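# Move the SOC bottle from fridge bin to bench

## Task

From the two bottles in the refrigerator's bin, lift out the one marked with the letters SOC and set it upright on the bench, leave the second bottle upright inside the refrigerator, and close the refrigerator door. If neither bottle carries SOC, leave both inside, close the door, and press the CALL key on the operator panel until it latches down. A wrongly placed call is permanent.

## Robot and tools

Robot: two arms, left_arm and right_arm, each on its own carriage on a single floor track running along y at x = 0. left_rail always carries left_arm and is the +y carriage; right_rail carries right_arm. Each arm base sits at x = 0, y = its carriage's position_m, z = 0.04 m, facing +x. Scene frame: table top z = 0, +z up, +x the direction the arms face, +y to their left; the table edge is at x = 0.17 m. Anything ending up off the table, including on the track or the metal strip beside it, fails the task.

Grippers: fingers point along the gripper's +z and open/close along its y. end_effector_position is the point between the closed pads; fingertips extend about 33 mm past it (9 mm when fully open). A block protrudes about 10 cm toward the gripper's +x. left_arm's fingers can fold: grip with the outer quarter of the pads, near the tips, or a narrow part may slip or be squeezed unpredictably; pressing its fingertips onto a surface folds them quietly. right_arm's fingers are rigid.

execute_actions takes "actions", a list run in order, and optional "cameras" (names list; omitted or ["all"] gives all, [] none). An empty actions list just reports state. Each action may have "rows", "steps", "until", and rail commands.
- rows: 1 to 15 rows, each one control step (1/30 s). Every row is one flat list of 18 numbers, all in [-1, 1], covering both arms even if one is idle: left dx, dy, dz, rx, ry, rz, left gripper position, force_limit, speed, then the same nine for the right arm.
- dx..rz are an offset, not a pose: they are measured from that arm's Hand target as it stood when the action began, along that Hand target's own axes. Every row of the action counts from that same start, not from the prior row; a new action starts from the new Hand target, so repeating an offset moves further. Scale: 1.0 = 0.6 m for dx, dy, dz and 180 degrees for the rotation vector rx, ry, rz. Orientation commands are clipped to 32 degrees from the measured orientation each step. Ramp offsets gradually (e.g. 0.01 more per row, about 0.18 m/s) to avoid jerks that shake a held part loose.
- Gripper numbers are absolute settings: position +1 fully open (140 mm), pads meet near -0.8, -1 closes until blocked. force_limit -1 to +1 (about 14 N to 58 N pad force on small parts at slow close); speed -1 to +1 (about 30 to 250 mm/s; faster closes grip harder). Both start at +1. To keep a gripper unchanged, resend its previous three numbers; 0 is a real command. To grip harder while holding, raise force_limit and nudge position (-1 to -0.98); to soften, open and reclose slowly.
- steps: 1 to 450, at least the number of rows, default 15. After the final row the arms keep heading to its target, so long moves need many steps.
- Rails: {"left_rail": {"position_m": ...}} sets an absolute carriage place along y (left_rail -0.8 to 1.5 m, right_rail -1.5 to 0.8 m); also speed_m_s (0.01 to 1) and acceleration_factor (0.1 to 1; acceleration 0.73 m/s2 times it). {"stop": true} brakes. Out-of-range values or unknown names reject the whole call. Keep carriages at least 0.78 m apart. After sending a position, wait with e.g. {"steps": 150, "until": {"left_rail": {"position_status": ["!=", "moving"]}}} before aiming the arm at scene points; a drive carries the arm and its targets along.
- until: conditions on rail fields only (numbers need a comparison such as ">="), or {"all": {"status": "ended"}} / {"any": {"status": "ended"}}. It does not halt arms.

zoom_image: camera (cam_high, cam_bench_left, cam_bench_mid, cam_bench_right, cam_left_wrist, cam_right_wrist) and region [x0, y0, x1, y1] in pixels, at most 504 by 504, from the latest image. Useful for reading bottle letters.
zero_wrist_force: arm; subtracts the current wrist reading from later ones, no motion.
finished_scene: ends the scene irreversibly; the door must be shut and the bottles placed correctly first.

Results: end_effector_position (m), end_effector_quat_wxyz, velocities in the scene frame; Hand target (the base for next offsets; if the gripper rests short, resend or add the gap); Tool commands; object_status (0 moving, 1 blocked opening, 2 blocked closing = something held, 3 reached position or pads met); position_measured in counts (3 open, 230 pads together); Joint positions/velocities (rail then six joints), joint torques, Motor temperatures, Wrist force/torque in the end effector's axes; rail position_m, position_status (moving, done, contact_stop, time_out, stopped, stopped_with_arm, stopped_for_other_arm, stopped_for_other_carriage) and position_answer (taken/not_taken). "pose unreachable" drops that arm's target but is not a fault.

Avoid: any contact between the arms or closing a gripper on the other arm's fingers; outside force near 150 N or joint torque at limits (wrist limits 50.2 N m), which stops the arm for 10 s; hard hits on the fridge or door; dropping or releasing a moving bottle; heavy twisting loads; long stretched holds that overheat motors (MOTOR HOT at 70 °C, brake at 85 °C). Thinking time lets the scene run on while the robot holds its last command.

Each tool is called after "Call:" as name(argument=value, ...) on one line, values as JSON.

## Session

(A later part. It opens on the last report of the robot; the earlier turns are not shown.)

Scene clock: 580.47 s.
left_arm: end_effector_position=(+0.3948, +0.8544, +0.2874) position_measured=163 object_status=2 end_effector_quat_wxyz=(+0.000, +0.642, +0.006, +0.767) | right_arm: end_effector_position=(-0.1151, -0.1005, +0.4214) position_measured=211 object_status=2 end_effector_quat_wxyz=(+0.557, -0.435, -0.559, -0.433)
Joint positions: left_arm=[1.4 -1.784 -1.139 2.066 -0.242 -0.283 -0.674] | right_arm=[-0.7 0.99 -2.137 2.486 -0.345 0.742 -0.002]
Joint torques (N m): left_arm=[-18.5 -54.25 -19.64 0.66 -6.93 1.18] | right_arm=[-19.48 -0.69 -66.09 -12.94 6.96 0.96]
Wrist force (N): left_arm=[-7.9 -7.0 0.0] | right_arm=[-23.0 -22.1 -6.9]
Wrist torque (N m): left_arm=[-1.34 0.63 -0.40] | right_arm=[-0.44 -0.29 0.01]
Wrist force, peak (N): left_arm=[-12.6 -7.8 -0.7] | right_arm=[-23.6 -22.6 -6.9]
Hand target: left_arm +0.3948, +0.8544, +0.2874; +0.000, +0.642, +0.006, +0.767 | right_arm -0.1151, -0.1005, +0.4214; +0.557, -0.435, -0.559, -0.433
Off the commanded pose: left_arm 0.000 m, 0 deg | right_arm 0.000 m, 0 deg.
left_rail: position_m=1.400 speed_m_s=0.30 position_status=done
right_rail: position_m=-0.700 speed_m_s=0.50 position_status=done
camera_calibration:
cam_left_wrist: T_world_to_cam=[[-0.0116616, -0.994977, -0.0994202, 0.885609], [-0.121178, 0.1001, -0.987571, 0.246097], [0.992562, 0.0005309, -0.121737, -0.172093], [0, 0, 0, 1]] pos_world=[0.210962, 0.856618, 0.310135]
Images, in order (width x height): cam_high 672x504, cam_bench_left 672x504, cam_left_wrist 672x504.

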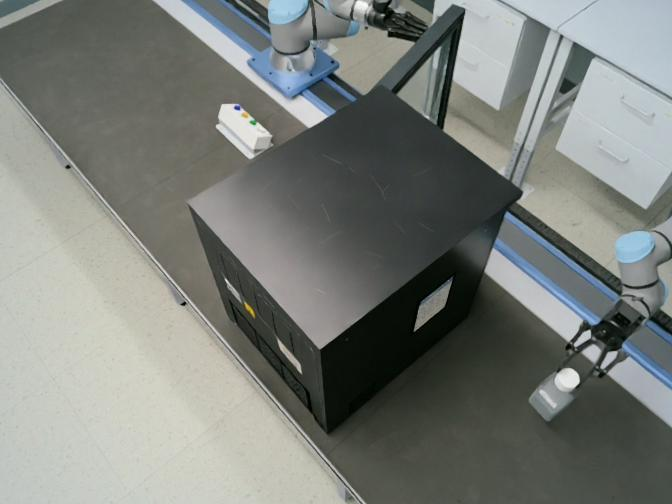

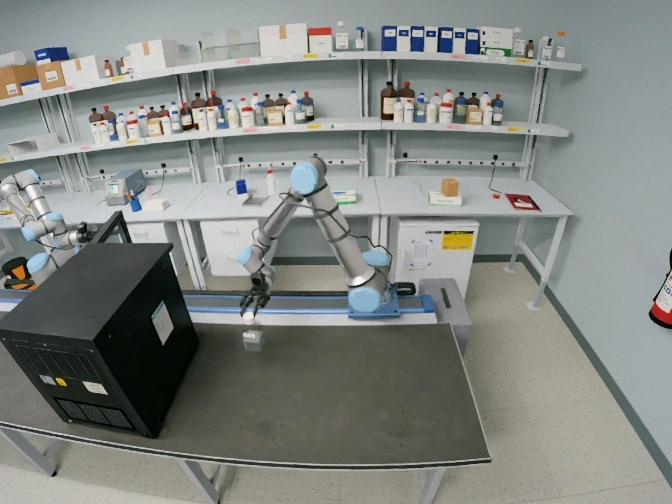

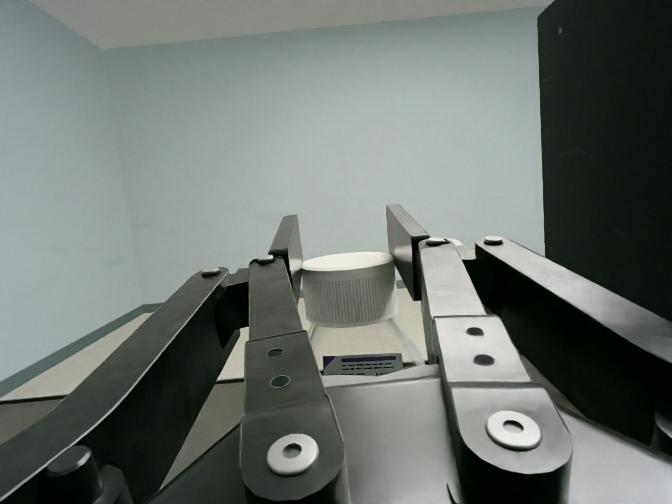

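Call:
execute_actions(actions=[{"rows":[[-0.012,0,-0.002,0,0,0,-0.98,0.6,-0.8,0,0,0,0,0,0,-0.98,0.7,-0.5],[-0.026,0,-0.005,0,0,0,-0.98,0.6,-0.8,0,0,0,0,0,0,-0.98,0.7,-0.5],[-0.04,0,-0.007,0,0,0,-0.98,0.6,-0.8,0,0,0,0,0,0,-0.98,0.7,-0.5],[-0.052,0,-0.009,0,0,0,-0.98,0.6,-0.8,0,0,0,0,0,0,-0.98,0.7,-0.5]],"steps":40}], cameras=["cam_bench_left","cam_high"])

Call:
zoom_image(camera="cam_bench_left", region=[200, 230, 320, 390])

Scene clock: 588.07 s.
left_arm: end_effector_position=(+0.3950, +0.8541, +0.2557) position_measured=163 object_status=2 end_effector_quat_wxyz=(+0.000, +0.642, +0.006, +0.767) | right_arm: end_effector_position=(-0.1151, -0.1005, +0.4214) position_measured=211 object_status=2 end_effector_quat_wxyz=(+0.557, -0.435, -0.559, -0.433)
Joint positions: left_arm=[1.4 -1.783 -1.09 2.074 -0.298 -0.283 -0.675] | right_arm=[-0.7 0.99 -2.137 2.486 -0.345 0.742 -0.002]
Joint torques (N m): left_arm=[8.94 -53.99 -16.43 0.43 0.63 1.28] | right_arm=[-19.25 -3.56 -66.06 -13.13 6.98 0.77]
Wrist force (N): left_arm=[-7.8 -7.3 0.1] | right_arm=[-22.9 -22.1 -7.0]
Wrist torque (N m): left_arm=[-1.38 0.63 -0.40] | right_arm=[-0.43 -0.28 0.01]
Wrist force, peak (N): left_arm=[-11.8 -7.7 -0.5] | right_arm=[-23.3 -22.8 -7.0]
Hand target: left_arm +0.3950, +0.8541, +0.2557; +0.000, +0.642, +0.006, +0.767 | right_arm -0.1151, -0.1005, +0.4214; +0.557, -0.435, -0.559, -0.433
Off the commanded pose: left_arm 0.000 m, 0 deg | right_arm 0.000 m, 0 deg.
left_rail: position_m=1.400 speed_m_s=0.30 position_status=done
right_rail: position_m=-0.700 speed_m_s=0.50 position_status=done
Images, in order (width x height): cam_high 672x504, cam_bench_left 672x504.

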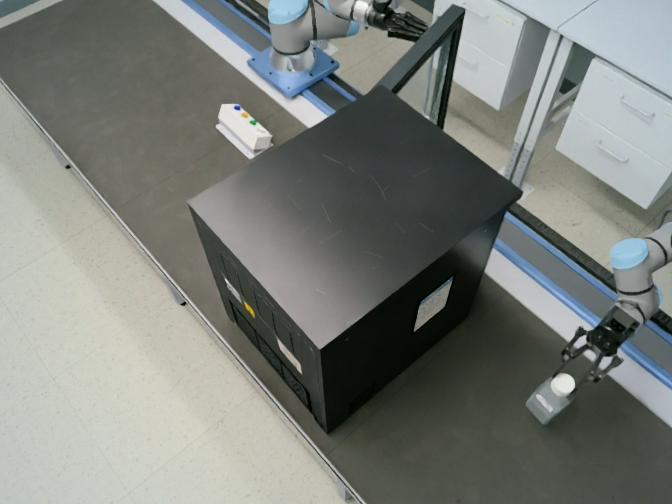

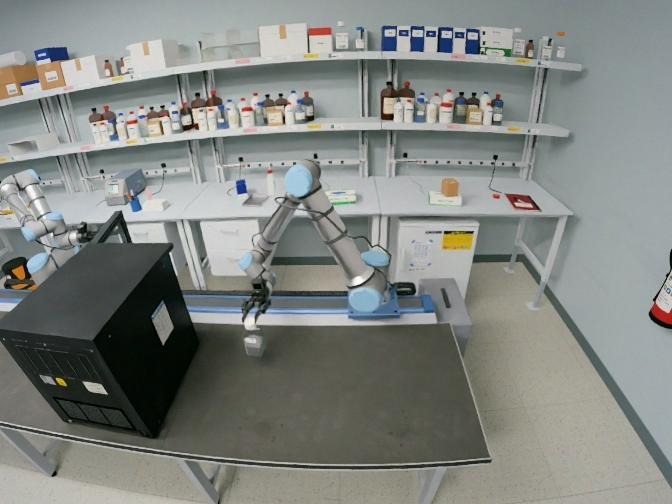

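Scaled by 3.150 from the camera's 672x504 image, which has a finer 960x720 frame.

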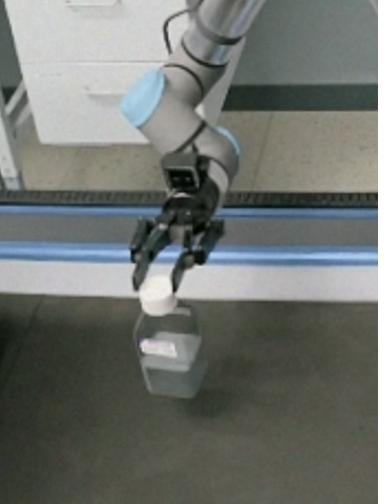

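Call:
execute_actions(actions=[{"rows":[[-0.01,0,-0.002,0,0,0,-0.98,0.6,-0.8,0,0,0,0,0,0,-0.98,0.7,-0.5],[-0.02,0,-0.004,0,0,0,-0.98,0.6,-0.8,0,0,0,0,0,0,-0.98,0.7,-0.5],[-0.03,0,-0.005,0,0,0,-0.98,0.6,-0.8,0,0,0,0,0,0,-0.98,0.7,-0.5],[-0.04,0,-0.007,0,0,0,-0.98,0.6,-0.8,0,0,0,0,0,0,-0.98,0.7,-0.5]],"steps":40}], cameras=["cam_bench_left","cam_high"])

Call:
zoom_image(camera="cam_bench_left", region=[200, 230, 320, 390])

Call:
zoom_image(camera="cam_high", region=[500, 290, 672, 450])

Scene clock: 594.40 s.
left_arm: end_effector_position=(+0.3951, +0.8538, +0.2313) position_measured=163 object_status=2 end_effector_quat_wxyz=(+0.000, +0.642, +0.006, +0.767) | right_arm: end_effector_position=(-0.1151, -0.1005, +0.4214) position_measured=211 object_status=2 end_effector_quat_wxyz=(+0.557, -0.435, -0.559, -0.433)
Joint positions: left_arm=[1.4 -1.783 -1.052 2.077 -0.34 -0.283 -0.676] | right_arm=[-0.7 0.99 -2.137 2.486 -0.345 0.742 -0.002]
Joint torques (N m): left_arm=[6.72 -53.89 -14 0.75 -5.66 1.45] | right_arm=[-19.27 -7.08 -66.31 -13.14 6.71 0.62]
Wrist force (N): left_arm=[-7.8 -7.0 0.3] | right_arm=[-22.8 -22.1 -6.9]
Wrist torque (N m): left_arm=[-1.31 0.62 -0.40] | right_arm=[-0.44 -0.27 0.02]
Wrist force, peak (N): left_arm=[-10.8 -7.6 -0.2] | right_arm=[-23.7 -22.3 -7.0]
Hand target: left_arm +0.3951, +0.8538, +0.2313; +0.000, +0.642, +0.006, +0.767 | right_arm -0.1151, -0.1005, +0.4214; +0.557, -0.435, -0.559, -0.433
Off the commanded pose: left_arm 0.000 m, 0 deg | right_arm 0.000 m, 0 deg.
left_rail: position_m=1.400 speed_m_s=0.30 position_status=done
right_rail: position_m=-0.700 speed_m_s=0.50 position_status=done
Images, in order (width x height): cam_high 672x504, cam_bench_left 672x504.

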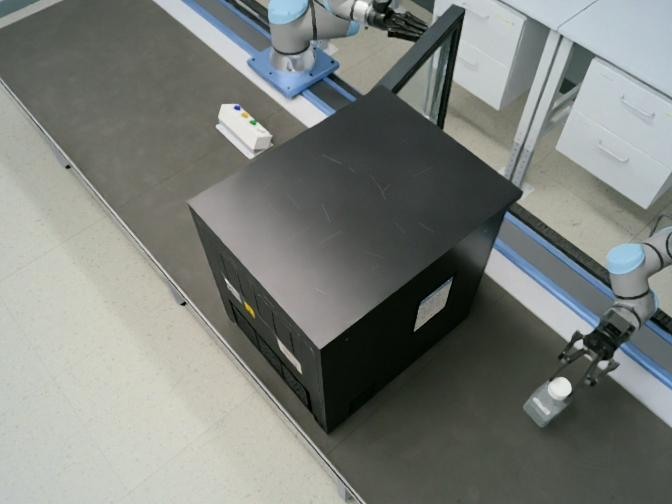

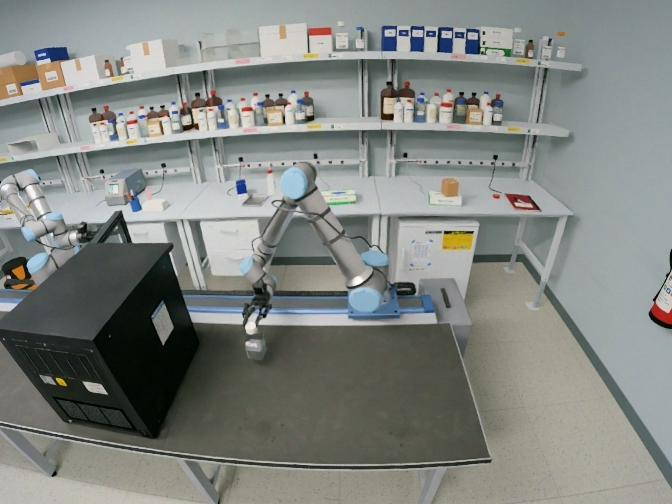

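Scaled by 3.150 from the camera's 672x504 image, which has a finer 960x720 frame.

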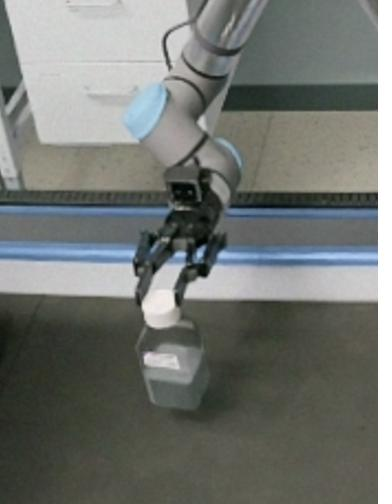

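Scaled by 2.930 from the camera's 672x504 image, which has a finer 960x720 frame.

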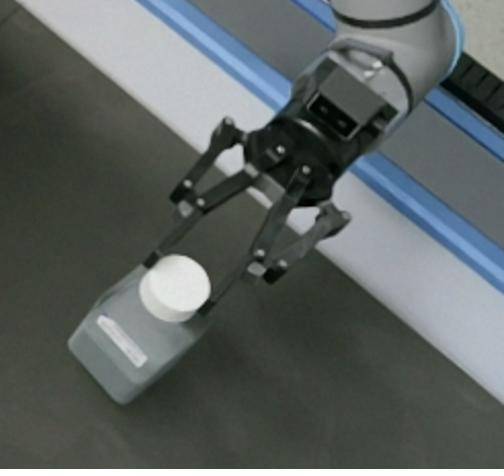

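Call:
execute_actions(actions=[{"rows":[[-0.01,0,-0.002,0,0,0,-0.98,0.6,-0.8,0,0,0,0,0,0,-0.98,0.7,-0.5],[-0.02,0,-0.004,0,0,0,-0.98,0.6,-0.8,0,0,0,0,0,0,-0.98,0.7,-0.5]],"steps":30}], cameras=[])

Call:
execute_actions(actions=[{"rows":[[-0.01,0,-0.002,0,0,0,-0.98,0.6,-0.8,0,0,0,0,0,0,-0.98,0.7,-0.5],[-0.02,0,-0.004,0,0,0,-0.98,0.6,-0.8,0,0,0,0,0,0,-0.98,0.7,-0.5]],"steps":30}], cameras=["cam_bench_left"])

Call:
zoom_image(camera="cam_bench_left", region=[200, 230, 320, 390])

Scene clock: 598.77 s.
left_arm: end_effector_position=(+0.3949, +0.8537, +0.2191) position_measured=163 object_status=2 end_effector_quat_wxyz=(+0.000, +0.642, +0.006, +0.767) | right_arm: end_effector_position=(-0.1151, -0.1005, +0.4214) position_measured=211 object_status=2 end_effector_quat_wxyz=(+0.557, -0.435, -0.559, -0.433)
Joint positions: left_arm=[1.4 -1.783 -1.032 2.079 -0.362 -0.283 -0.675] | right_arm=[-0.7 0.99 -2.137 2.486 -0.345 0.742 -0.002]
Joint torques (N m): left_arm=[-14.61 -61.03 -13.11 0.45 -6.87 1.56] | right_arm=[-19.01 -5.07 -66.47 -13.08 6.24 0.69]
Wrist force (N): left_arm=[-7.8 -6.8 0.1] | right_arm=[-22.6 -22.1 -7.0]
Wrist torque (N m): left_arm=[-1.27 0.62 -0.40] | right_arm=[-0.43 -0.32 0.02]
Wrist force, peak (N): left_arm=[-9.6 -7.5 -0.2] | right_arm=[-23.7 -22.4 -6.7]
Hand target: left_arm +0.3949, +0.8537, +0.2191; +0.000, +0.642, +0.006, +0.767 | right_arm -0.1151, -0.1005, +0.4214; +0.557, -0.435, -0.559, -0.433
Off the commanded pose: left_arm 0.000 m, 0 deg | right_arm 0.000 m, 0 deg.
left_rail: position_m=1.400 speed_m_s=0.30 position_status=done
right_rail: position_m=-0.700 speed_m_s=0.50 position_status=done
No camera images: "cameras" was empty.

Scene clock: 599.97 s.
left_arm: end_effector_position=(+0.3947, +0.8536, +0.2069) position_measured=163 object_status=2 end_effector_quat_wxyz=(+0.000, +0.642, +0.006, +0.767) | right_arm: end_effector_position=(-0.1151, -0.1005, +0.4214) position_measured=211 object_status=2 end_effector_quat_wxyz=(+0.557, -0.435, -0.559, -0.433)
Joint positions: left_arm=[1.4 -1.784 -1.012 2.08 -0.383 -0.283 -0.674] | right_arm=[-0.7 0.99 -2.137 2.486 -0.345 0.742 -0.002]
Joint torques (N m): left_arm=[-14.84 -59.86 -11.23 0.13 -7.08 1.45] | right_arm=[-19.45 -8.02 -66.31 -12.97 6.09 0.48]
Wrist force (N): left_arm=[-7.8 -7.3 0.3] | right_arm=[-23.2 -22.3 -6.8]
Wrist torque (N m): left_arm=[-1.37 0.63 -0.40] | right_arm=[-0.49 -0.24 0.01]
Wrist force, peak (N): left_arm=[-9.8 -7.2 -0.3] | right_arm=[-23.3 -22.7 -6.9]
Hand target: left_arm +0.3947, +0.8536, +0.2069; +0.000, +0.642, +0.006, +0.767 | right_arm -0.1151, -0.1005, +0.4214; +0.557, -0.435, -0.559, -0.433
Off the commanded pose: left_arm 0.000 m, 0 deg | right_arm 0.000 m, 0 deg.
left_rail: position_m=1.400 speed_m_s=0.30 position_status=done
right_rail: position_m=-0.700 speed_m_s=0.50 position_status=done
Images, in order (width x height): cam_bench_left 672x504.

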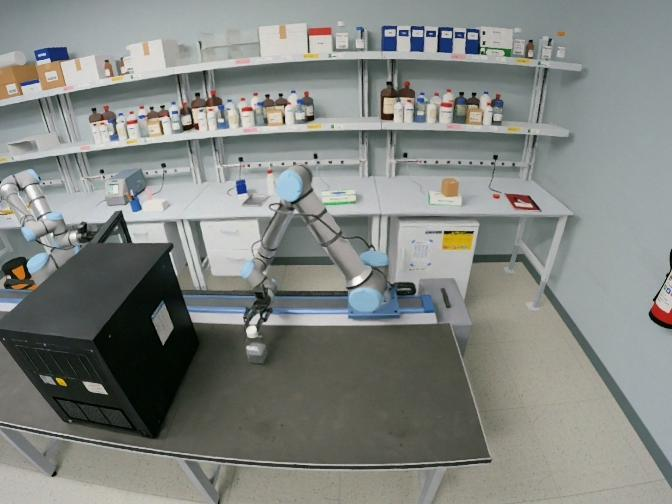

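Scaled by 3.150 from the camera's 672x504 image, which has a finer 960x720 frame.

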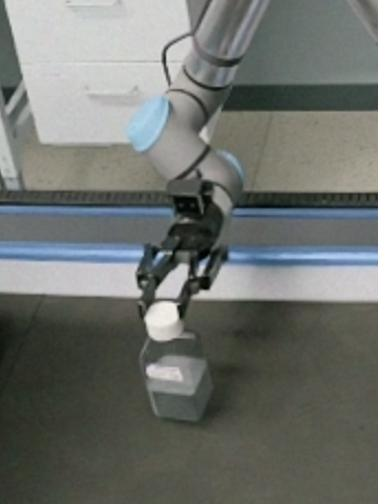

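Call:
execute_actions(actions=[{"rows":[[-0.007,0,-0.001,0,0,0,-0.98,0.6,-0.8,0,0,0,0,0,0,-0.98,0.7,-0.5],[-0.013,0,-0.002,0,0,0,-0.98,0.6,-0.8,0,0,0,0,0,0,-0.98,0.7,-0.5]],"steps":25}], cameras=[])

Call:
execute_actions(actions=[{"rows":[[-0.007,0,-0.001,0,0,0,-0.98,0.6,-0.8,0,0,0,0,0,0,-0.98,0.7,-0.5],[-0.013,0,-0.002,0,0,0,-0.98,0.6,-0.8,0,0,0,0,0,0,-0.98,0.7,-0.5]],"steps":25}], cameras=["cam_bench_left"])

Call:
zoom_image(camera="cam_bench_left", region=[200, 230, 320, 390])

Scene clock: 605.30 s.
left_arm: end_effector_position=(+0.3949, +0.8536, +0.1990) position_measured=163 object_status=2 end_effector_quat_wxyz=(+0.000, +0.642, +0.006, +0.767) | right_arm: end_effector_position=(-0.1151, -0.1005, +0.4214) position_measured=211 object_status=2 end_effector_quat_wxyz=(+0.557, -0.435, -0.559, -0.433)
Joint positions: left_arm=[1.4 -1.783 -0.999 2.08 -0.396 -0.283 -0.675] | right_arm=[-0.7 0.99 -2.137 2.486 -0.345 0.742 -0.002]
Joint torques (N m): left_arm=[7.97 -58.46 -25.59 0.74 1.12 0.36] | right_arm=[-18.46 -10.09 -67.07 -12.93 6.36 0.27]
Wrist force (N): left_arm=[-7.8 -7.0 0.2] | right_arm=[-23.1 -22.1 -7.2]
Wrist torque (N m): left_arm=[-1.32 0.62 -0.17] | right_arm=[-0.45 -0.18 0.01]
Wrist force, peak (N): left_arm=[-9.0 -7.3 0.1] | right_arm=[-23.6 -22.4 -7.4]
Hand target: left_arm +0.3949, +0.8535, +0.1990; +0.000, +0.642, +0.006, +0.767 | right_arm -0.1151, -0.1005, +0.4214; +0.557, -0.435, -0.559, -0.433
Off the commanded pose: left_arm 0.000 m, 0 deg | right_arm 0.000 m, 0 deg.
left_rail: position_m=1.400 speed_m_s=0.30 position_status=done
right_rail: position_m=-0.700 speed_m_s=0.50 position_status=done
No camera images: "cameras" was empty.

Scene clock: 606.33 s.
left_arm: end_effector_position=(+0.3951, +0.8535, +0.1911) position_measured=163 object_status=2 end_effector_quat_wxyz=(+0.000, +0.642, +0.006, +0.767) | right_arm: end_effector_position=(-0.1151, -0.1005, +0.4214) position_measured=211 object_status=2 end_effector_quat_wxyz=(+0.557, -0.435, -0.559, -0.433)
Joint positions: left_arm=[1.4 -1.783 -0.986 2.08 -0.408 -0.283 -0.676] | right_arm=[-0.7 0.99 -2.137 2.486 -0.345 0.742 -0.002]
Joint torques (N m): left_arm=[8.6 -59.83 -26.06 0.6 0.88 0.44] | right_arm=[-18.89 -9.3 -66.17 -12.95 6.35 0.16]
Wrist force (N): left_arm=[-8.0 -7.3 0.2] | right_arm=[-23.6 -22.6 -6.6]
Wrist torque (N m): left_arm=[-1.39 0.66 -0.17] | right_arm=[-0.54 -0.16 0.02]
Wrist force, peak (N): left_arm=[-8.8 -7.4 -0.3] | right_arm=[-23.6 -22.6 -6.8]
Hand target: left_arm +0.3951, +0.8535, +0.1911; +0.000, +0.642, +0.006, +0.767 | right_arm -0.1151, -0.1005, +0.4214; +0.557, -0.435, -0.559, -0.433
Off the commanded pose: left_arm 0.000 m, 0 deg | right_arm 0.000 m, 0 deg.
left_rail: position_m=1.400 speed_m_s=0.30 position_status=done
right_rail: position_m=-0.700 speed_m_s=0.50 position_status=done
Images, in order (width x height): cam_bench_left 672x504.

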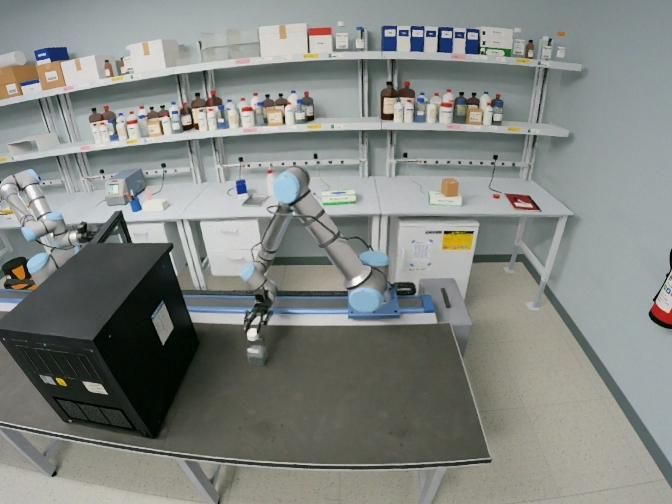

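Scaled by 3.150 from the camera's 672x504 image, which has a finer 960x720 frame.

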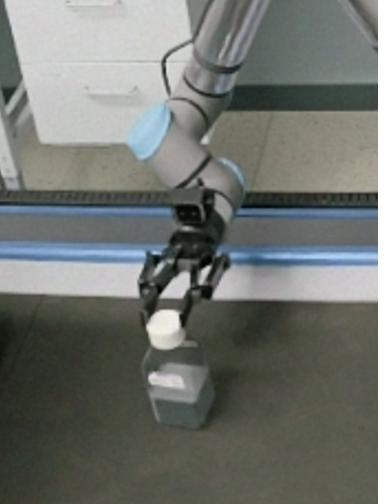

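Call:
execute_actions(actions=[{"rows":[[-0.006,0,-0.001,0,0,0,-0.98,0.6,-0.8,0,0,0,0,0,0,-0.98,0.7,-0.5],[-0.013,0,-0.002,0,0,0,-0.98,0.6,-0.8,0,0,0,0,0,0,-0.98,0.7,-0.5]],"steps":25}], cameras=[])

Call:
execute_actions(actions=[{"rows":[[-0.005,0,-0.001,0,0,0,-0.98,0.6,-0.8,0,0,0,0,0,0,-0.98,0.7,-0.5],[-0.009,0,-0.0015,0,0,0,-0.98,0.6,-0.8,0,0,0,0,0,0,-0.98,0.7,-0.5]],"steps":25}], cameras=[])

Call:
execute_actions(actions=[{"rows":[[-0.005,0,-0.001,0,0,0,-0.98,0.6,-0.8,0,0,0,0,0,0,-0.98,0.7,-0.5],[-0.009,0,-0.0015,0,0,0,-0.98,0.6,-0.8,0,0,0,0,0,0,-0.98,0.7,-0.5]],"steps":25}], cameras=["cam_bench_left"])

Call:
zoom_image(camera="cam_bench_left", region=[200, 230, 320, 390])

Scene clock: 612.87 s.
left_arm: end_effector_position=(+0.3953, +0.8534, +0.1832) position_measured=163 object_status=2 end_effector_quat_wxyz=(+0.000, +0.642, +0.006, +0.767) | right_arm: end_effector_position=(-0.1151, -0.1005, +0.4214) position_measured=211 object_status=2 end_effector_quat_wxyz=(+0.557, -0.435, -0.559, -0.433)
Joint positions: left_arm=[1.4 -1.782 -0.972 2.079 -0.42 -0.283 -0.677] | right_arm=[-0.7 0.99 -2.137 2.486 -0.345 0.742 -0.002]
Joint torques (N m): left_arm=[-2.24 -36.71 -9.36 -5.53 8.9 0.04] | right_arm=[-17.41 -11.9 -66.22 -13.05 6.36 0.29]
Wrist force (N): left_arm=[33.1 -3.2 13.7] | right_arm=[-23.2 -22.0 -7.7]
Wrist torque (N m): left_arm=[-1.39 1.45 -0.24] | right_arm=[-0.42 -0.25 0.01]
Wrist force, peak (N): left_arm=[34.6 -4.5 15.0] | right_arm=[-23.3 -22.5 -7.3]
Hand target: left_arm +0.3953, +0.8534, +0.1832; +0.000, +0.642, +0.006, +0.767 | right_arm -0.1151, -0.1005, +0.4214; +0.557, -0.435, -0.559, -0.433
Off the commanded pose: left_arm 0.000 m, 0 deg | right_arm 0.000 m, 0 deg.
left_rail: position_m=1.400 speed_m_s=0.30 position_status=done
right_rail: position_m=-0.700 speed_m_s=0.50 position_status=done
No camera images: "cameras" was empty.

Scene clock: 613.90 s.
left_arm: end_effector_position=(+0.3953, +0.8534, +0.1777) position_measured=163 object_status=2 end_effector_quat_wxyz=(+0.000, +0.642, +0.006, +0.767) | right_arm: end_effector_position=(-0.1151, -0.1005, +0.4214) position_measured=211 object_status=2 end_effector_quat_wxyz=(+0.557, -0.435, -0.559, -0.433)
Joint positions: left_arm=[1.4 -1.782 -0.963 2.079 -0.429 -0.282 -0.677] | right_arm=[-0.7 0.99 -2.137 2.486 -0.345 0.742 -0.002]
Joint torques (N m): left_arm=[11.17 -34.86 -18.04 -6.91 10.58 -1.08] | right_arm=[-19.38 -9.15 -66.34 -12.92 6.11 0.29]
Wrist force (N): left_arm=[44.8 -4.1 4.1] | right_arm=[-22.7 -22.3 -6.9]
Wrist torque (N m): left_arm=[-1.45 1.56 -0.19] | right_arm=[-0.47 -0.31 0.02]
Wrist force, peak (N): left_arm=[45.0 -4.1 4.3] | right_arm=[-23.2 -22.7 -6.7]
Hand target: left_arm +0.3953, +0.8534, +0.1777; +0.000, +0.642, +0.006, +0.767 | right_arm -0.1151, -0.1005, +0.4214; +0.557, -0.435, -0.559, -0.433
Off the commanded pose: left_arm 0.000 m, 0 deg | right_arm 0.000 m, 0 deg.
left_rail: position_m=1.400 speed_m_s=0.30 position_status=done
right_rail: position_m=-0.700 speed_m_s=0.50 position_status=done
No camera images: "cameras" was empty.

Scene clock: 614.93 s.
left_arm: end_effector_position=(+0.3954, +0.8533, +0.1723) position_measured=163 object_status=2 end_effector_quat_wxyz=(+0.000, +0.642, +0.006, +0.767) | right_arm: end_effector_position=(-0.1151, -0.1005, +0.4214) position_measured=211 object_status=2 end_effector_quat_wxyz=(+0.557, -0.435, -0.559, -0.433)
Joint positions: left_arm=[1.4 -1.782 -0.954 2.079 -0.437 -0.282 -0.677] | right_arm=[-0.7 0.99 -2.137 2.486 -0.345 0.742 -0.002]
Joint torques (N m): left_arm=[12.02 -36.49 -17.3 -7.64 12.05 -0.18] | right_arm=[-19.79 -11.46 -66.14 -13 6.06 0.35]
Wrist force (N): left_arm=[47.5 -2.3 8.3] | right_arm=[-22.8 -22.7 -6.8]
Wrist torque (N m): left_arm=[-1.45 1.63 -0.11] | right_arm=[-0.56 -0.28 0.01]
Wrist force, peak (N): left_arm=[48.1 -4.4 6.4] | right_arm=[-23.6 -22.4 -6.9]
Hand target: left_arm +0.3954, +0.8533, +0.1723; +0.000, +0.642, +0.006, +0.767 | right_arm -0.1151, -0.1005, +0.4214; +0.557, -0.435, -0.559, -0.433
Off the commanded pose: left_arm 0.000 m, 0 deg | right_arm 0.000 m, 0 deg.
left_rail: position_m=1.400 speed_m_s=0.30 position_status=done
right_rail: position_m=-0.700 speed_m_s=0.50 position_status=done
Images, in order (width x height): cam_bench_left 672x504.

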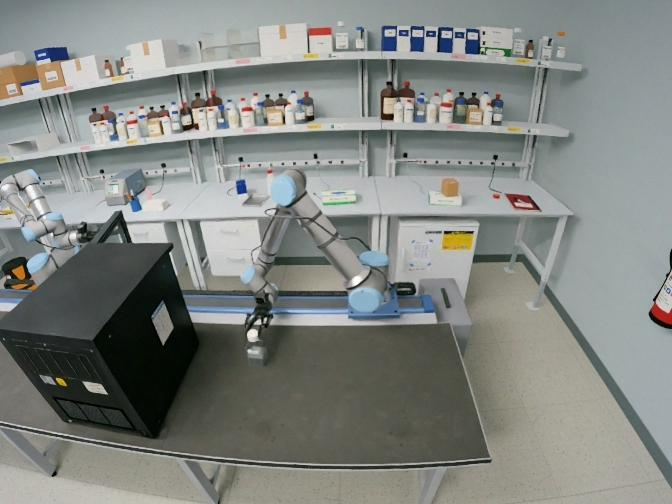

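Scaled by 3.150 from the camera's 672x504 image, which has a finer 960x720 frame.

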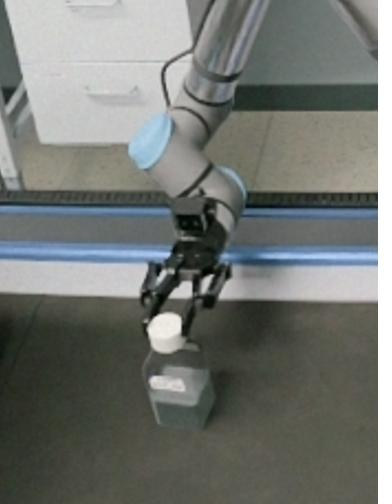

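Call:
execute_actions(actions=[], cameras=["cam_left_wrist","cam_high","cam_bench_left"])

Call:
zoom_image(camera="cam_left_wrist", region=[200, 150, 480, 400])

Call:
zoom_image(camera="cam_high", region=[500, 320, 620, 440])

Call:
zoom_image(camera="cam_bench_left", region=[230, 310, 290, 380])

Scene clock: 617.20 s.
left_arm: end_effector_position=(+0.3954, +0.8533, +0.1723) position_measured=163 object_status=2 end_effector_quat_wxyz=(+0.000, +0.642, +0.006, +0.767) | right_arm: end_effector_position=(-0.1151, -0.1005, +0.4214) position_measured=211 object_status=2 end_effector_quat_wxyz=(+0.557, -0.435, -0.559, -0.433)
Joint positions: left_arm=[1.4 -1.782 -0.954 2.079 -0.437 -0.282 -0.677] | right_arm=[-0.7 0.99 -2.137 2.486 -0.345 0.742 -0.002]
Joint velocities: within noise
Joint torques (N m): left_arm=[5.36 -33.7 -17.78 -7.01 12.18 0.34] | right_arm=[-17.9 -10.99 -65.3 -13.15 5.95 0.01]
Motor temperatures (°C): left_arm=[30 30 28 37 29 37] | right_arm=[30 26 31 31 39 35]
Wrist force (N): left_arm=[47.3 -2.4 8.5] | right_arm=[-22.7 -22.4 -6.8]
Wrist torque (N m): left_arm=[-1.47 1.66 -0.11] | right_arm=[-0.52 -0.33 0.01]
Wrist force, peak (N): left_arm=[47.7 -2.4 8.5] | right_arm=[-23.4 -22.5 -7.4]
Hand target: left_arm +0.3954, +0.8533, +0.1723; +0.000, +0.642, +0.006, +0.767 | right_arm -0.1151, -0.1005, +0.4214; +0.557, -0.435, -0.559, -0.433
Tool commands: left_gripper/position=-0.98 left_gripper/force_limit=+0.6 left_gripper/speed=-0.8 right_gripper/position=-0.98 right_gripper/force_limit=+0.7 right_gripper/speed=-0.5
Off the commanded pose: left_arm 0.000 m, 0 deg | right_arm 0.000 m, 0 deg.
left_rail: position_m=1.400 speed_m_s=0.30 position_status=done
right_rail: position_m=-0.700 speed_m_s=0.50 position_status=done
camera_calibration:
cam_left_wrist: T_world_to_cam=[[-0.0116616, -0.994977, -0.0994202, 0.873077], [-0.121178, 0.1001, -0.987571, 0.132598], [0.992562, 0.0005309, -0.121737, -0.186601], [0, 0, 0, 1]] pos_world=[0.211462, 0.855518, 0.195035]
Images, in order (width x height): cam_high 672x504, cam_bench_left 672x504, cam_left_wrist 672x504.

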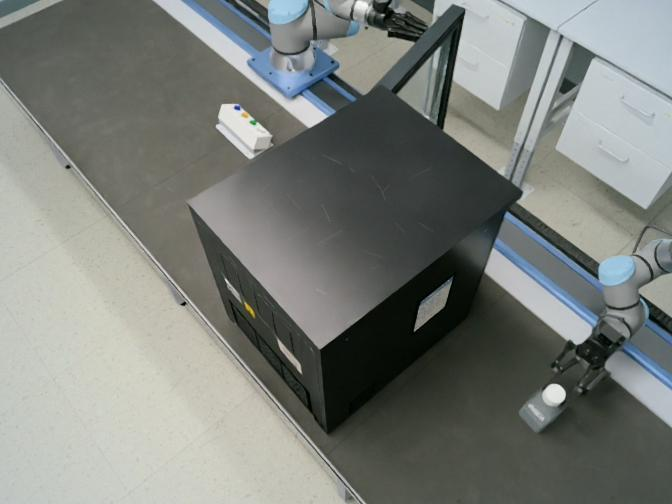

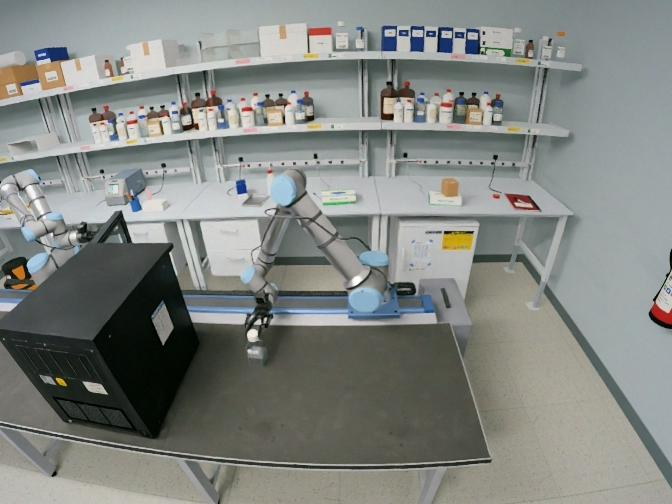

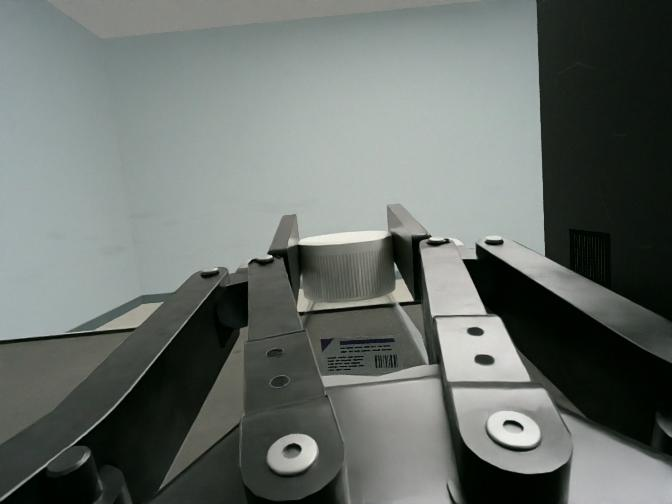

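Scaled by 1.800 from the camera's 672x504 image, which has a finer 960x720 frame.

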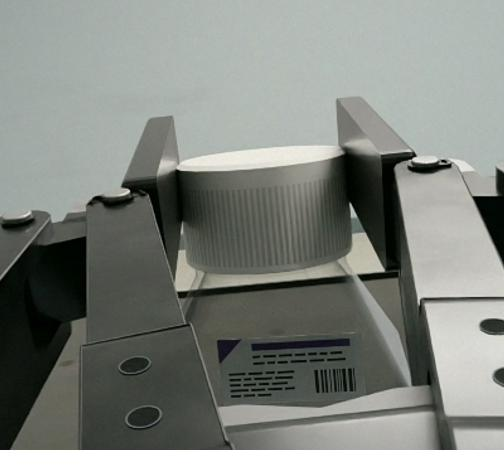

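Scaled by 4.200 from the camera's 672x504 image, which has a finer 960x720 frame.

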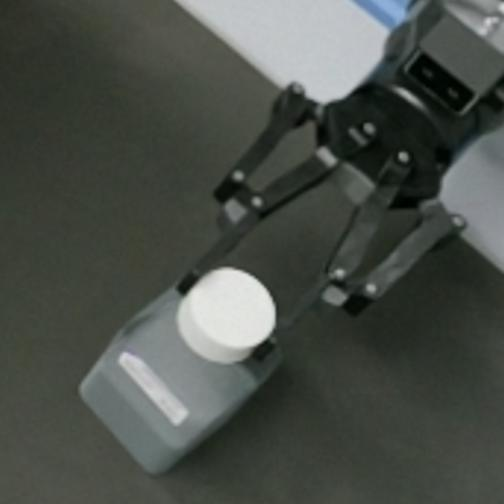

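Scaled by 7.200 from the camera's 672x504 image, which has a finer 960x720 frame.

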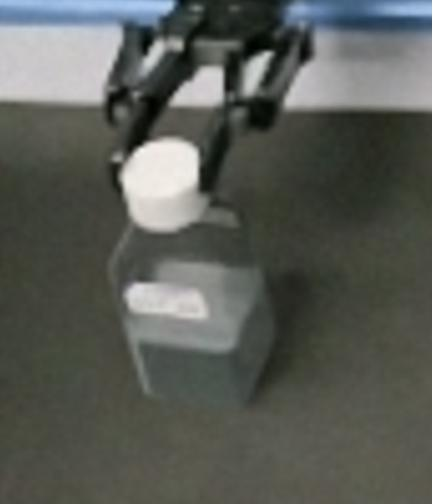

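Call:
execute_actions(actions=[{"rows":[[0.001,0,0,0,0,0,-0.98,0.6,-0.8,0,0,0,0,0,0,-0.98,0.7,-0.5]],"steps":20},{"rows":[[0.001,0,0,0,0,0,-0.98,0.6,-0.8,0,0,0,0,0,0,-0.98,0.7,-0.5]],"steps":20}], cameras=[])

Scene clock: 623.63 s.
left_arm: end_effector_position=(+0.3952, +0.8533, +0.1734) position_measured=163 object_status=2 end_effector_quat_wxyz=(+0.000, +0.642, +0.006, +0.767) | right_arm: end_effector_position=(-0.1151, -0.1005, +0.4214) position_measured=211 object_status=2 end_effector_quat_wxyz=(+0.557, -0.435, -0.559, -0.433)
Joint positions: left_arm=[1.4 -1.782 -0.956 2.079 -0.436 -0.283 -0.676] | right_arm=[-0.7 0.99 -2.137 2.486 -0.345 0.742 -0.002]
Joint torques (N m): left_arm=[-14.54 -96.57 -10.64 7.78 -6.47 1.75] | right_arm=[-18.4 -9.9 -65.58 -13.11 5.9 0.11]
Wrist force (N): left_arm=[-2.2 -7.4 0.3] | right_arm=[-23.1 -22.0 -6.8]
Wrist torque (N m): left_arm=[-1.39 -0.58 -0.41] | right_arm=[-0.41 -0.19 0.02]
Wrist force, peak (N): left_arm=[47.7 -2.5 8.5] | right_arm=[-23.5 -22.8 -6.8]
Hand target: left_arm +0.3952, +0.8533, +0.1734; +0.000, +0.642, +0.006, +0.767 | right_arm -0.1151, -0.1005, +0.4214; +0.557, -0.435, -0.559, -0.433
Off the commanded pose: left_arm 0.000 m, 0 deg | right_arm 0.000 m, 0 deg.
left_rail: position_m=1.400 speed_m_s=0.30 position_status=done
right_rail: position_m=-0.700 speed_m_s=0.50 position_status=done
No camera images: "cameras" was empty.

Call:
execute_actions(actions=[{"rows":[[0,0,0,0,0,0,0.1,0.6,-1,0,0,0,0,0,0,-0.98,0.7,-0.5]],"steps":60}], cameras=["cam_left_wrist","cam_bench_left"])

Call:
zoom_image(camera="cam_bench_left", region=[230, 310, 290, 380])

Scene clock: 638.93 s.
left_arm: end_effector_position=(+0.3952, +0.8533, +0.1735) position_measured=117 object_status=3 end_effector_quat_wxyz=(+0.000, +0.642, +0.006, +0.767) | right_arm: end_effector_position=(-0.1151, -0.1005, +0.4214) position_measured=211 object_status=2 end_effector_quat_wxyz=(+0.557, -0.435, -0.559, -0.433)
Joint positions: left_arm=[1.4 -1.782 -0.956 2.079 -0.436 -0.283 -0.676] | right_arm=[-0.7 0.99 -2.137 2.486 -0.345 0.742 -0.002]
Joint torques (N m): left_arm=[2.05 -80.55 -20.28 2.38 -0.64 1.1] | right_arm=[-18.13 -10.88 -65.32 -13.03 5.57 -0.44]
Wrist force (N): left_arm=[1.1 -7.1 0.7] | right_arm=[-22.9 -22.5 -6.9]
Wrist torque (N m): left_arm=[-1.35 -0.50 -0.41] | right_arm=[-0.53 -0.27 0.02]
Wrist force, peak (N): left_arm=[-2.6 -7.6 0.1] | right_arm=[-23.9 -22.3 -7.4]
Hand target: left_arm +0.3952, +0.8533, +0.1734; +0.000, +0.642, +0.006, +0.767 | right_arm -0.1151, -0.1005, +0.4214; +0.557, -0.435, -0.559, -0.433
Off the commanded pose: left_arm 0.000 m, 0 deg | right_arm 0.000 m, 0 deg.
left_rail: position_m=1.400 speed_m_s=0.30 position_status=done
right_rail: position_m=-0.700 speed_m_s=0.50 position_status=done
camera_calibration:
cam_left_wrist: T_world_to_cam=[[-0.0116616, -0.994977, -0.0994202, 0.873194], [-0.121178, 0.1001, -0.987571, 0.133759], [0.992562, 0.0005309, -0.121737, -0.186256], [0, 0, 0, 1]] pos_world=[0.211262, 0.855518, 0.196235]
Images, in order (width x height): cam_bench_left 672x504, cam_left_wrist 672x504.

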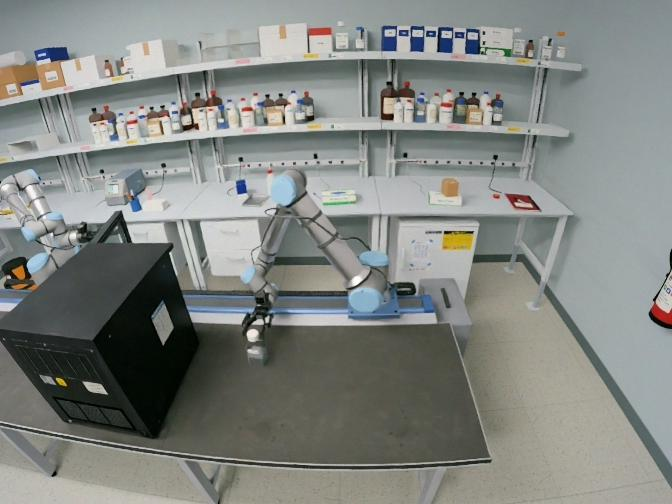

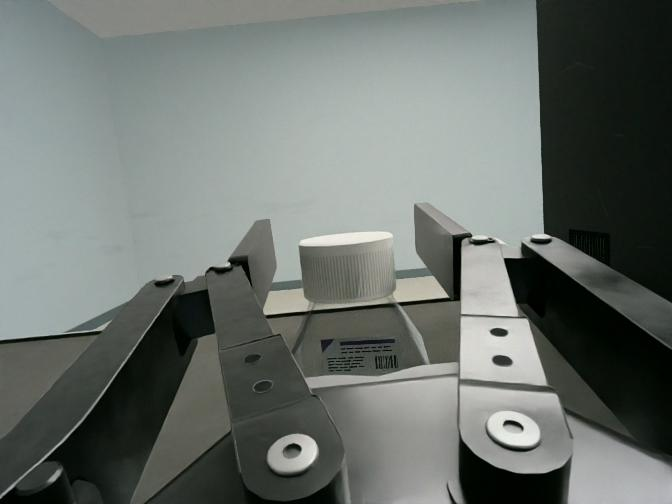

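Scaled by 7.200 from the camera's 672x504 image, which has a finer 960x720 frame.

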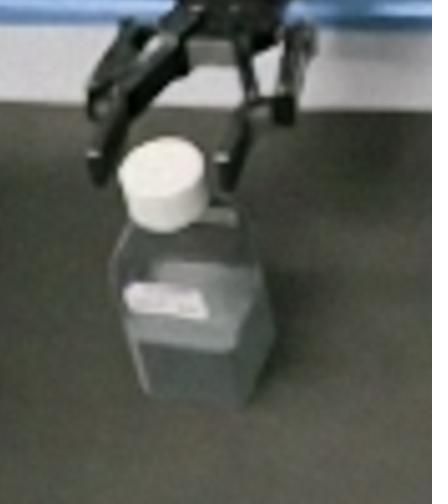

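Call:
execute_actions(actions=[{"rows":[[0.005,0,-0.03,0,0,0,0.1,0.6,-1,0,0,0,0,0,0,-0.98,0.7,-0.5],[0.012,0,-0.07,0,0,0,0.1,0.6,-1,0,0,0,0,0,0,-0.98,0.7,-0.5],[0.02,0,-0.12,0,0,0,0.1,0.6,-1,0,0,0,0,0,0,-0.98,0.7,-0.5],[0.043,0,-0.246,0,0,0,0.1,0.6,-1,0,0,0,0,0,0,-0.98,0.7,-0.5]],"steps":40},{"rows":[[0.25,0,0,0,0,0,0.1,0.6,-1,0,0,0,0,0,0,-0.98,0.7,-0.5]],"steps":40}], cameras=["cam_left_wrist","cam_right_wrist"])

Scene clock: 646.00 s.
left_arm: end_effector_position=(+0.2188, +0.8533, +0.3204) position_measured=117 object_status=3 end_effector_quat_wxyz=(+0.000, +0.642, +0.006, +0.767) | right_arm: end_effector_position=(-0.1151, -0.1005, +0.4214) position_measured=211 object_status=2 end_effector_quat_wxyz=(+0.557, -0.435, -0.559, -0.433)
Joint positions: left_arm=[1.4 -2.095 -1.246 2.093 -0.507 -0.559 -0.301] | right_arm=[-0.7 0.99 -2.137 2.486 -0.345 0.742 -0.002]
Joint torques (N m): left_arm=[-16.94 -78.69 -35.96 6.87 -4.87 -1.27] | right_arm=[-15.21 -10.8 -64.95 -13.08 5.52 -0.25]
Wrist force (N): left_arm=[0.8 -7.1 0.8] | right_arm=[-23.0 -22.3 -7.3]
Wrist torque (N m): left_arm=[-1.32 -0.41 -0.14] | right_arm=[-0.48 -0.23 0.02]
Wrist force, peak (N): left_arm=[-18.5 -8.5 6.4] | right_arm=[-23.3 -23.0 -7.2]
Hand target: left_arm +0.2188, +0.8533, +0.3204; +0.000, +0.642, +0.006, +0.767 | right_arm -0.1151, -0.1005, +0.4214; +0.557, -0.435, -0.559, -0.433
Off the commanded pose: left_arm 0.000 m, 0 deg | right_arm 0.000 m, 0 deg.
left_rail: position_m=1.400 speed_m_s=0.30 position_status=done
right_rail: position_m=-0.700 speed_m_s=0.50 position_status=done
camera_calibration:
cam_left_wrist: T_world_to_cam=[[-0.0116616, -0.994977, -0.0994202, 0.885843], [-0.121178, 0.1001, -0.987571, 0.257459], [0.992562, 0.0005309, -0.121737, 0.00661584], [0, 0, 0, 1]] pos_world=[0.0349622, 0.855618, 0.343135]
cam_right_wrist: T_world_to_cam=[[0.976733, 0.214349, 0.00683268, 0.139596], [0.0778226, -0.324569, -0.942655, 0.378686], [-0.19984, 0.921254, -0.333698, 0.395761], [0, 0, 0, 1]] pos_world=[-0.0867297, -0.27161, 0.488081]
Images, in order (width x height): cam_left_wrist 672x504, cam_right_wrist 672x504.

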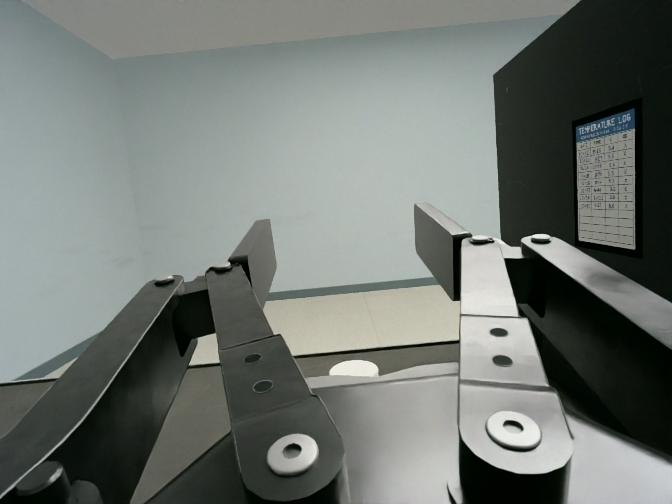

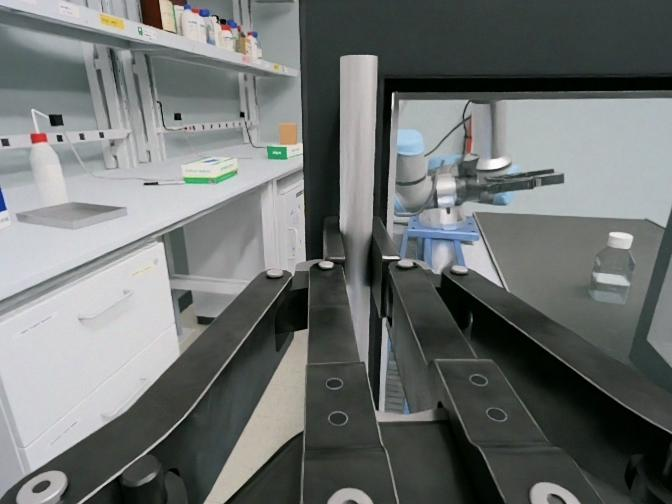

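Call:
execute_actions(actions=[{"rows":[[0.04,0,-0.25,0,-0.03,0,0.1,0.6,-1,0,0,0,0,0,0,-0.98,0.7,-0.5]],"steps":25},{"rows":[[0.04,0,-0.25,0,-0.03,0,0.1,0.6,-1,0,0,0,0,0,0,-0.98,0.7,-0.5]],"steps":40},{"left_rail":{"position_m":0.95,"speed_m_s":0.4},"steps":150,"until":{"left_rail":{"position_status":["!=","moving"]}}}], cameras=["cam_left_wrist"])

Scene clock: 654.00 s.
left_arm: end_effector_position=(-0.0846, +0.4011, +0.3289) position_measured=117 object_status=3 end_effector_quat_wxyz=(+0.001, +0.711, +0.006, +0.703) | right_arm: end_effector_position=(-0.1151, -0.1005, +0.4214) position_measured=211 object_status=2 end_effector_quat_wxyz=(+0.557, -0.435, -0.559, -0.433)
Joint positions: left_arm=[0.95 -2.48 -1.213 1.855 -0.655 -0.917 -0.001] | right_arm=[-0.7 0.99 -2.137 2.486 -0.345 0.742 -0.002]
Joint torques (N m): left_arm=[2 -63.93 -39.23 2.85 -0.13 1.93] | right_arm=[-16.69 -9.9 -65.12 -12.98 5.15 -0.9]
Wrist force (N): left_arm=[0.7 -6.7 0.7] | right_arm=[-23.3 -22.3 -7.4]
Wrist torque (N m): left_arm=[-1.28 -0.42 -0.36] | right_arm=[-0.49 -0.19 0.01]
Wrist force, peak (N): left_arm=[-5.2 -10.1 28.2] | right_arm=[-23.1 -23.1 -7.0]
Hand target: left_arm -0.0845, +0.4011, +0.3289; +0.001, +0.711, +0.006, +0.703 | right_arm -0.1151, -0.1005, +0.4214; +0.557, -0.435, -0.559, -0.433
Off the commanded pose: left_arm 0.000 m, 0 deg | right_arm 0.000 m, 0 deg.
left_rail: position_m=0.950 speed_m_s=0.40 position_status=done
right_rail: position_m=-0.700 speed_m_s=0.50 position_status=done
camera_calibration:
cam_left_wrist: T_world_to_cam=[[-0.0316747, -0.995077, -0.0939102, 0.42969], [-0.303959, 0.0990973, -0.947517, 0.246162], [0.952159, -0.00146754, -0.305601, 0.366894], [0, 0, 0, 1]] pos_world=[-0.260908, 0.403719, 0.385718]
Images, in order (width x height): cam_left_wrist 672x504.

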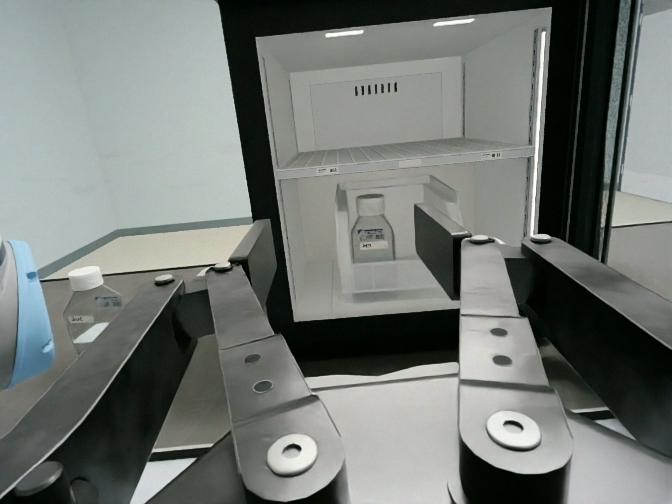

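Call:
execute_actions(actions=[{"left_rail":{"position_m":1.4},"steps":150,"until":{"left_rail":{"position_status":["!=","moving"]}}},{"rows":[[0,0,0,0,0,0,0.1,0.6,-1,0,-0.003,0.02,-0.009,0,0,-0.98,0.7,-0.5],[0,0,0,0,0,0,0.1,0.6,-1,0,-0.006,0.04,-0.018,0,0,-0.98,0.7,-0.5],[0,0,0,0,0,0,0.1,0.6,-1,0,-0.008,0.0615,-0.0272,0,0,-0.98,0.7,-0.5]],"steps":25}], cameras=[])

Call:
execute_actions(actions=[{"rows":[[0,0,0,0,0,0,0.1,0.6,-1,0,-0.002,0.02,-0.005,0,0,-0.98,0.7,-0.5],[0,0,0,0,0,0,0.1,0.6,-1,0,-0.003,0.04,-0.01,0,0,-0.98,0.7,-0.5],[0,0,0,0,0,0,0.1,0.6,-1,0,-0.0045,0.0635,-0.016,0,0,-0.98,0.7,-0.5]],"steps":25}], cameras=[])

Call:
execute_actions(actions=[{"rows":[[0,0,0,0,0,0,0.1,0.6,-1,0,0,0.03,-0.007,0,0,-0.98,0.7,-0.5],[0,0,0,0,0,0,0.1,0.6,-1,0,-0.0005,0.0612,-0.015,0,0,-0.98,0.7,-0.5]],"steps":25}], cameras=[])

Scene clock: 677.33 s.
left_arm: end_effector_position=(-0.0845, +0.8511, +0.3289) position_measured=117 object_status=3 end_effector_quat_wxyz=(+0.001, +0.711, +0.006, +0.703) | right_arm: end_effector_position=(-0.1288, -0.0660, +0.4213) position_measured=211 object_status=2 end_effector_quat_wxyz=(+0.538, -0.459, -0.540, -0.457)
Joint positions: left_arm=[1.4 -2.48 -1.213 1.855 -0.655 -0.917 -0.001] | right_arm=[-0.7 1.21 -2.029 2.439 -0.407 1.047 -0.001]
Joint torques (N m): left_arm=[3.89 -81.36 -31.34 -0.41 1.68 1.71] | right_arm=[48.41 -8.67 -64.01 -11.65 -11.6 2.9]
Wrist force (N): left_arm=[0.6 -7.0 0.8] | right_arm=[-27.3 45.8 2.1]
Wrist torque (N m): left_arm=[-1.35 -0.39 -0.36] | right_arm=[0.82 -0.34 -0.07]
Wrist force, peak (N): left_arm=[0.8 -7.6 0.5] | right_arm=[-42.5 71.6 5.5]
Hand target: left_arm -0.0845, +0.8511, +0.3289; +0.001, +0.711, +0.006, +0.703 | right_arm -0.1288, -0.0660, +0.4213; +0.538, -0.459, -0.540, -0.457
Off the commanded pose: left_arm 0.000 m, 0 deg | right_arm 0.000 m, 0 deg.
left_rail: position_m=1.400 speed_m_s=0.40 position_status=done
right_rail: position_m=-0.700 speed_m_s=0.50 position_status=done
No camera images: "cameras" was empty.

Scene clock: 678.37 s.
left_arm: end_effector_position=(-0.0845, +0.8511, +0.3289) position_measured=117 object_status=3 end_effector_quat_wxyz=(+0.001, +0.711, +0.006, +0.703) | right_arm: end_effector_position=(-0.1377, -0.0288, +0.4212) position_measured=211 object_status=2 end_effector_quat_wxyz=(+0.527, -0.472, -0.528, -0.470)
Joint positions: left_arm=[1.4 -2.48 -1.213 1.855 -0.655 -0.917 -0.001] | right_arm=[-0.7 1.336 -1.923 2.383 -0.457 1.224 -0.001]
Joint torques (N m): left_arm=[5.26 -80.72 -31.3 0 1.32 1.6] | right_arm=[41.03 -9.05 -59.57 -10.77 -7.8 2.82]
Wrist force (N): left_arm=[0.8 -6.9 1.0] | right_arm=[-17.2 32.6 -1.9]
Wrist torque (N m): left_arm=[-1.32 -0.46 -0.37] | right_arm=[0.15 -0.26 0.00]
Wrist force, peak (N): left_arm=[0.8 -7.2 1.0] | right_arm=[-47.8 60.6 4.6]
Hand target: left_arm -0.0845, +0.8511, +0.3289; +0.001, +0.711, +0.006, +0.703 | right_arm -0.1377, -0.0288, +0.4212; +0.527, -0.472, -0.528, -0.470
Off the commanded pose: left_arm 0.000 m, 0 deg | right_arm 0.000 m, 0 deg.
left_rail: position_m=1.400 speed_m_s=0.40 position_status=done
right_rail: position_m=-0.700 speed_m_s=0.50 position_status=done
No camera images: "cameras" was empty.

Scene clock: 679.40 s.
left_arm: end_effector_position=(-0.0845, +0.8511, +0.3289) position_measured=117 object_status=3 end_effector_quat_wxyz=(+0.001, +0.711, +0.006, +0.703) | right_arm: end_effector_position=(-0.1421, +0.0077, +0.4211) position_measured=211 object_status=2 end_effector_quat_wxyz=(+0.515, -0.484, -0.517, -0.483)
Joint positions: left_arm=[1.4 -2.48 -1.213 1.855 -0.655 -0.917 -0.001] | right_arm=[-0.7 1.419 -1.831 2.324 -0.491 1.354 0]
Joint torques (N m): left_arm=[5.28 -79.28 -31.85 -0.53 0.95 0.95] | right_arm=[4.98 -5.4 -55.15 -8.4 7.45 2.56]
Wrist force (N): left_arm=[1.0 -6.9 0.7] | right_arm=[-3.9 -16.5 -5.9]
Wrist torque (N m): left_arm=[-1.34 -0.49 -0.36] | right_arm=[-0.59 -0.20 0.03]
Wrist force, peak (N): left_arm=[1.0 -7.1 0.5] | right_arm=[-39.6 46.8 -12.0]
Hand target: left_arm -0.0845, +0.8511, +0.3289; +0.001, +0.711, +0.006, +0.703 | right_arm -0.1421, +0.0077, +0.4211; +0.515, -0.484, -0.517, -0.483
Off the commanded pose: left_arm 0.000 m, 0 deg | right_arm 0.000 m, 0 deg.
left_rail: position_m=1.400 speed_m_s=0.40 position_status=done
right_rail: position_m=-0.700 speed_m_s=0.50 position_status=done
No camera images: "cameras" was empty.


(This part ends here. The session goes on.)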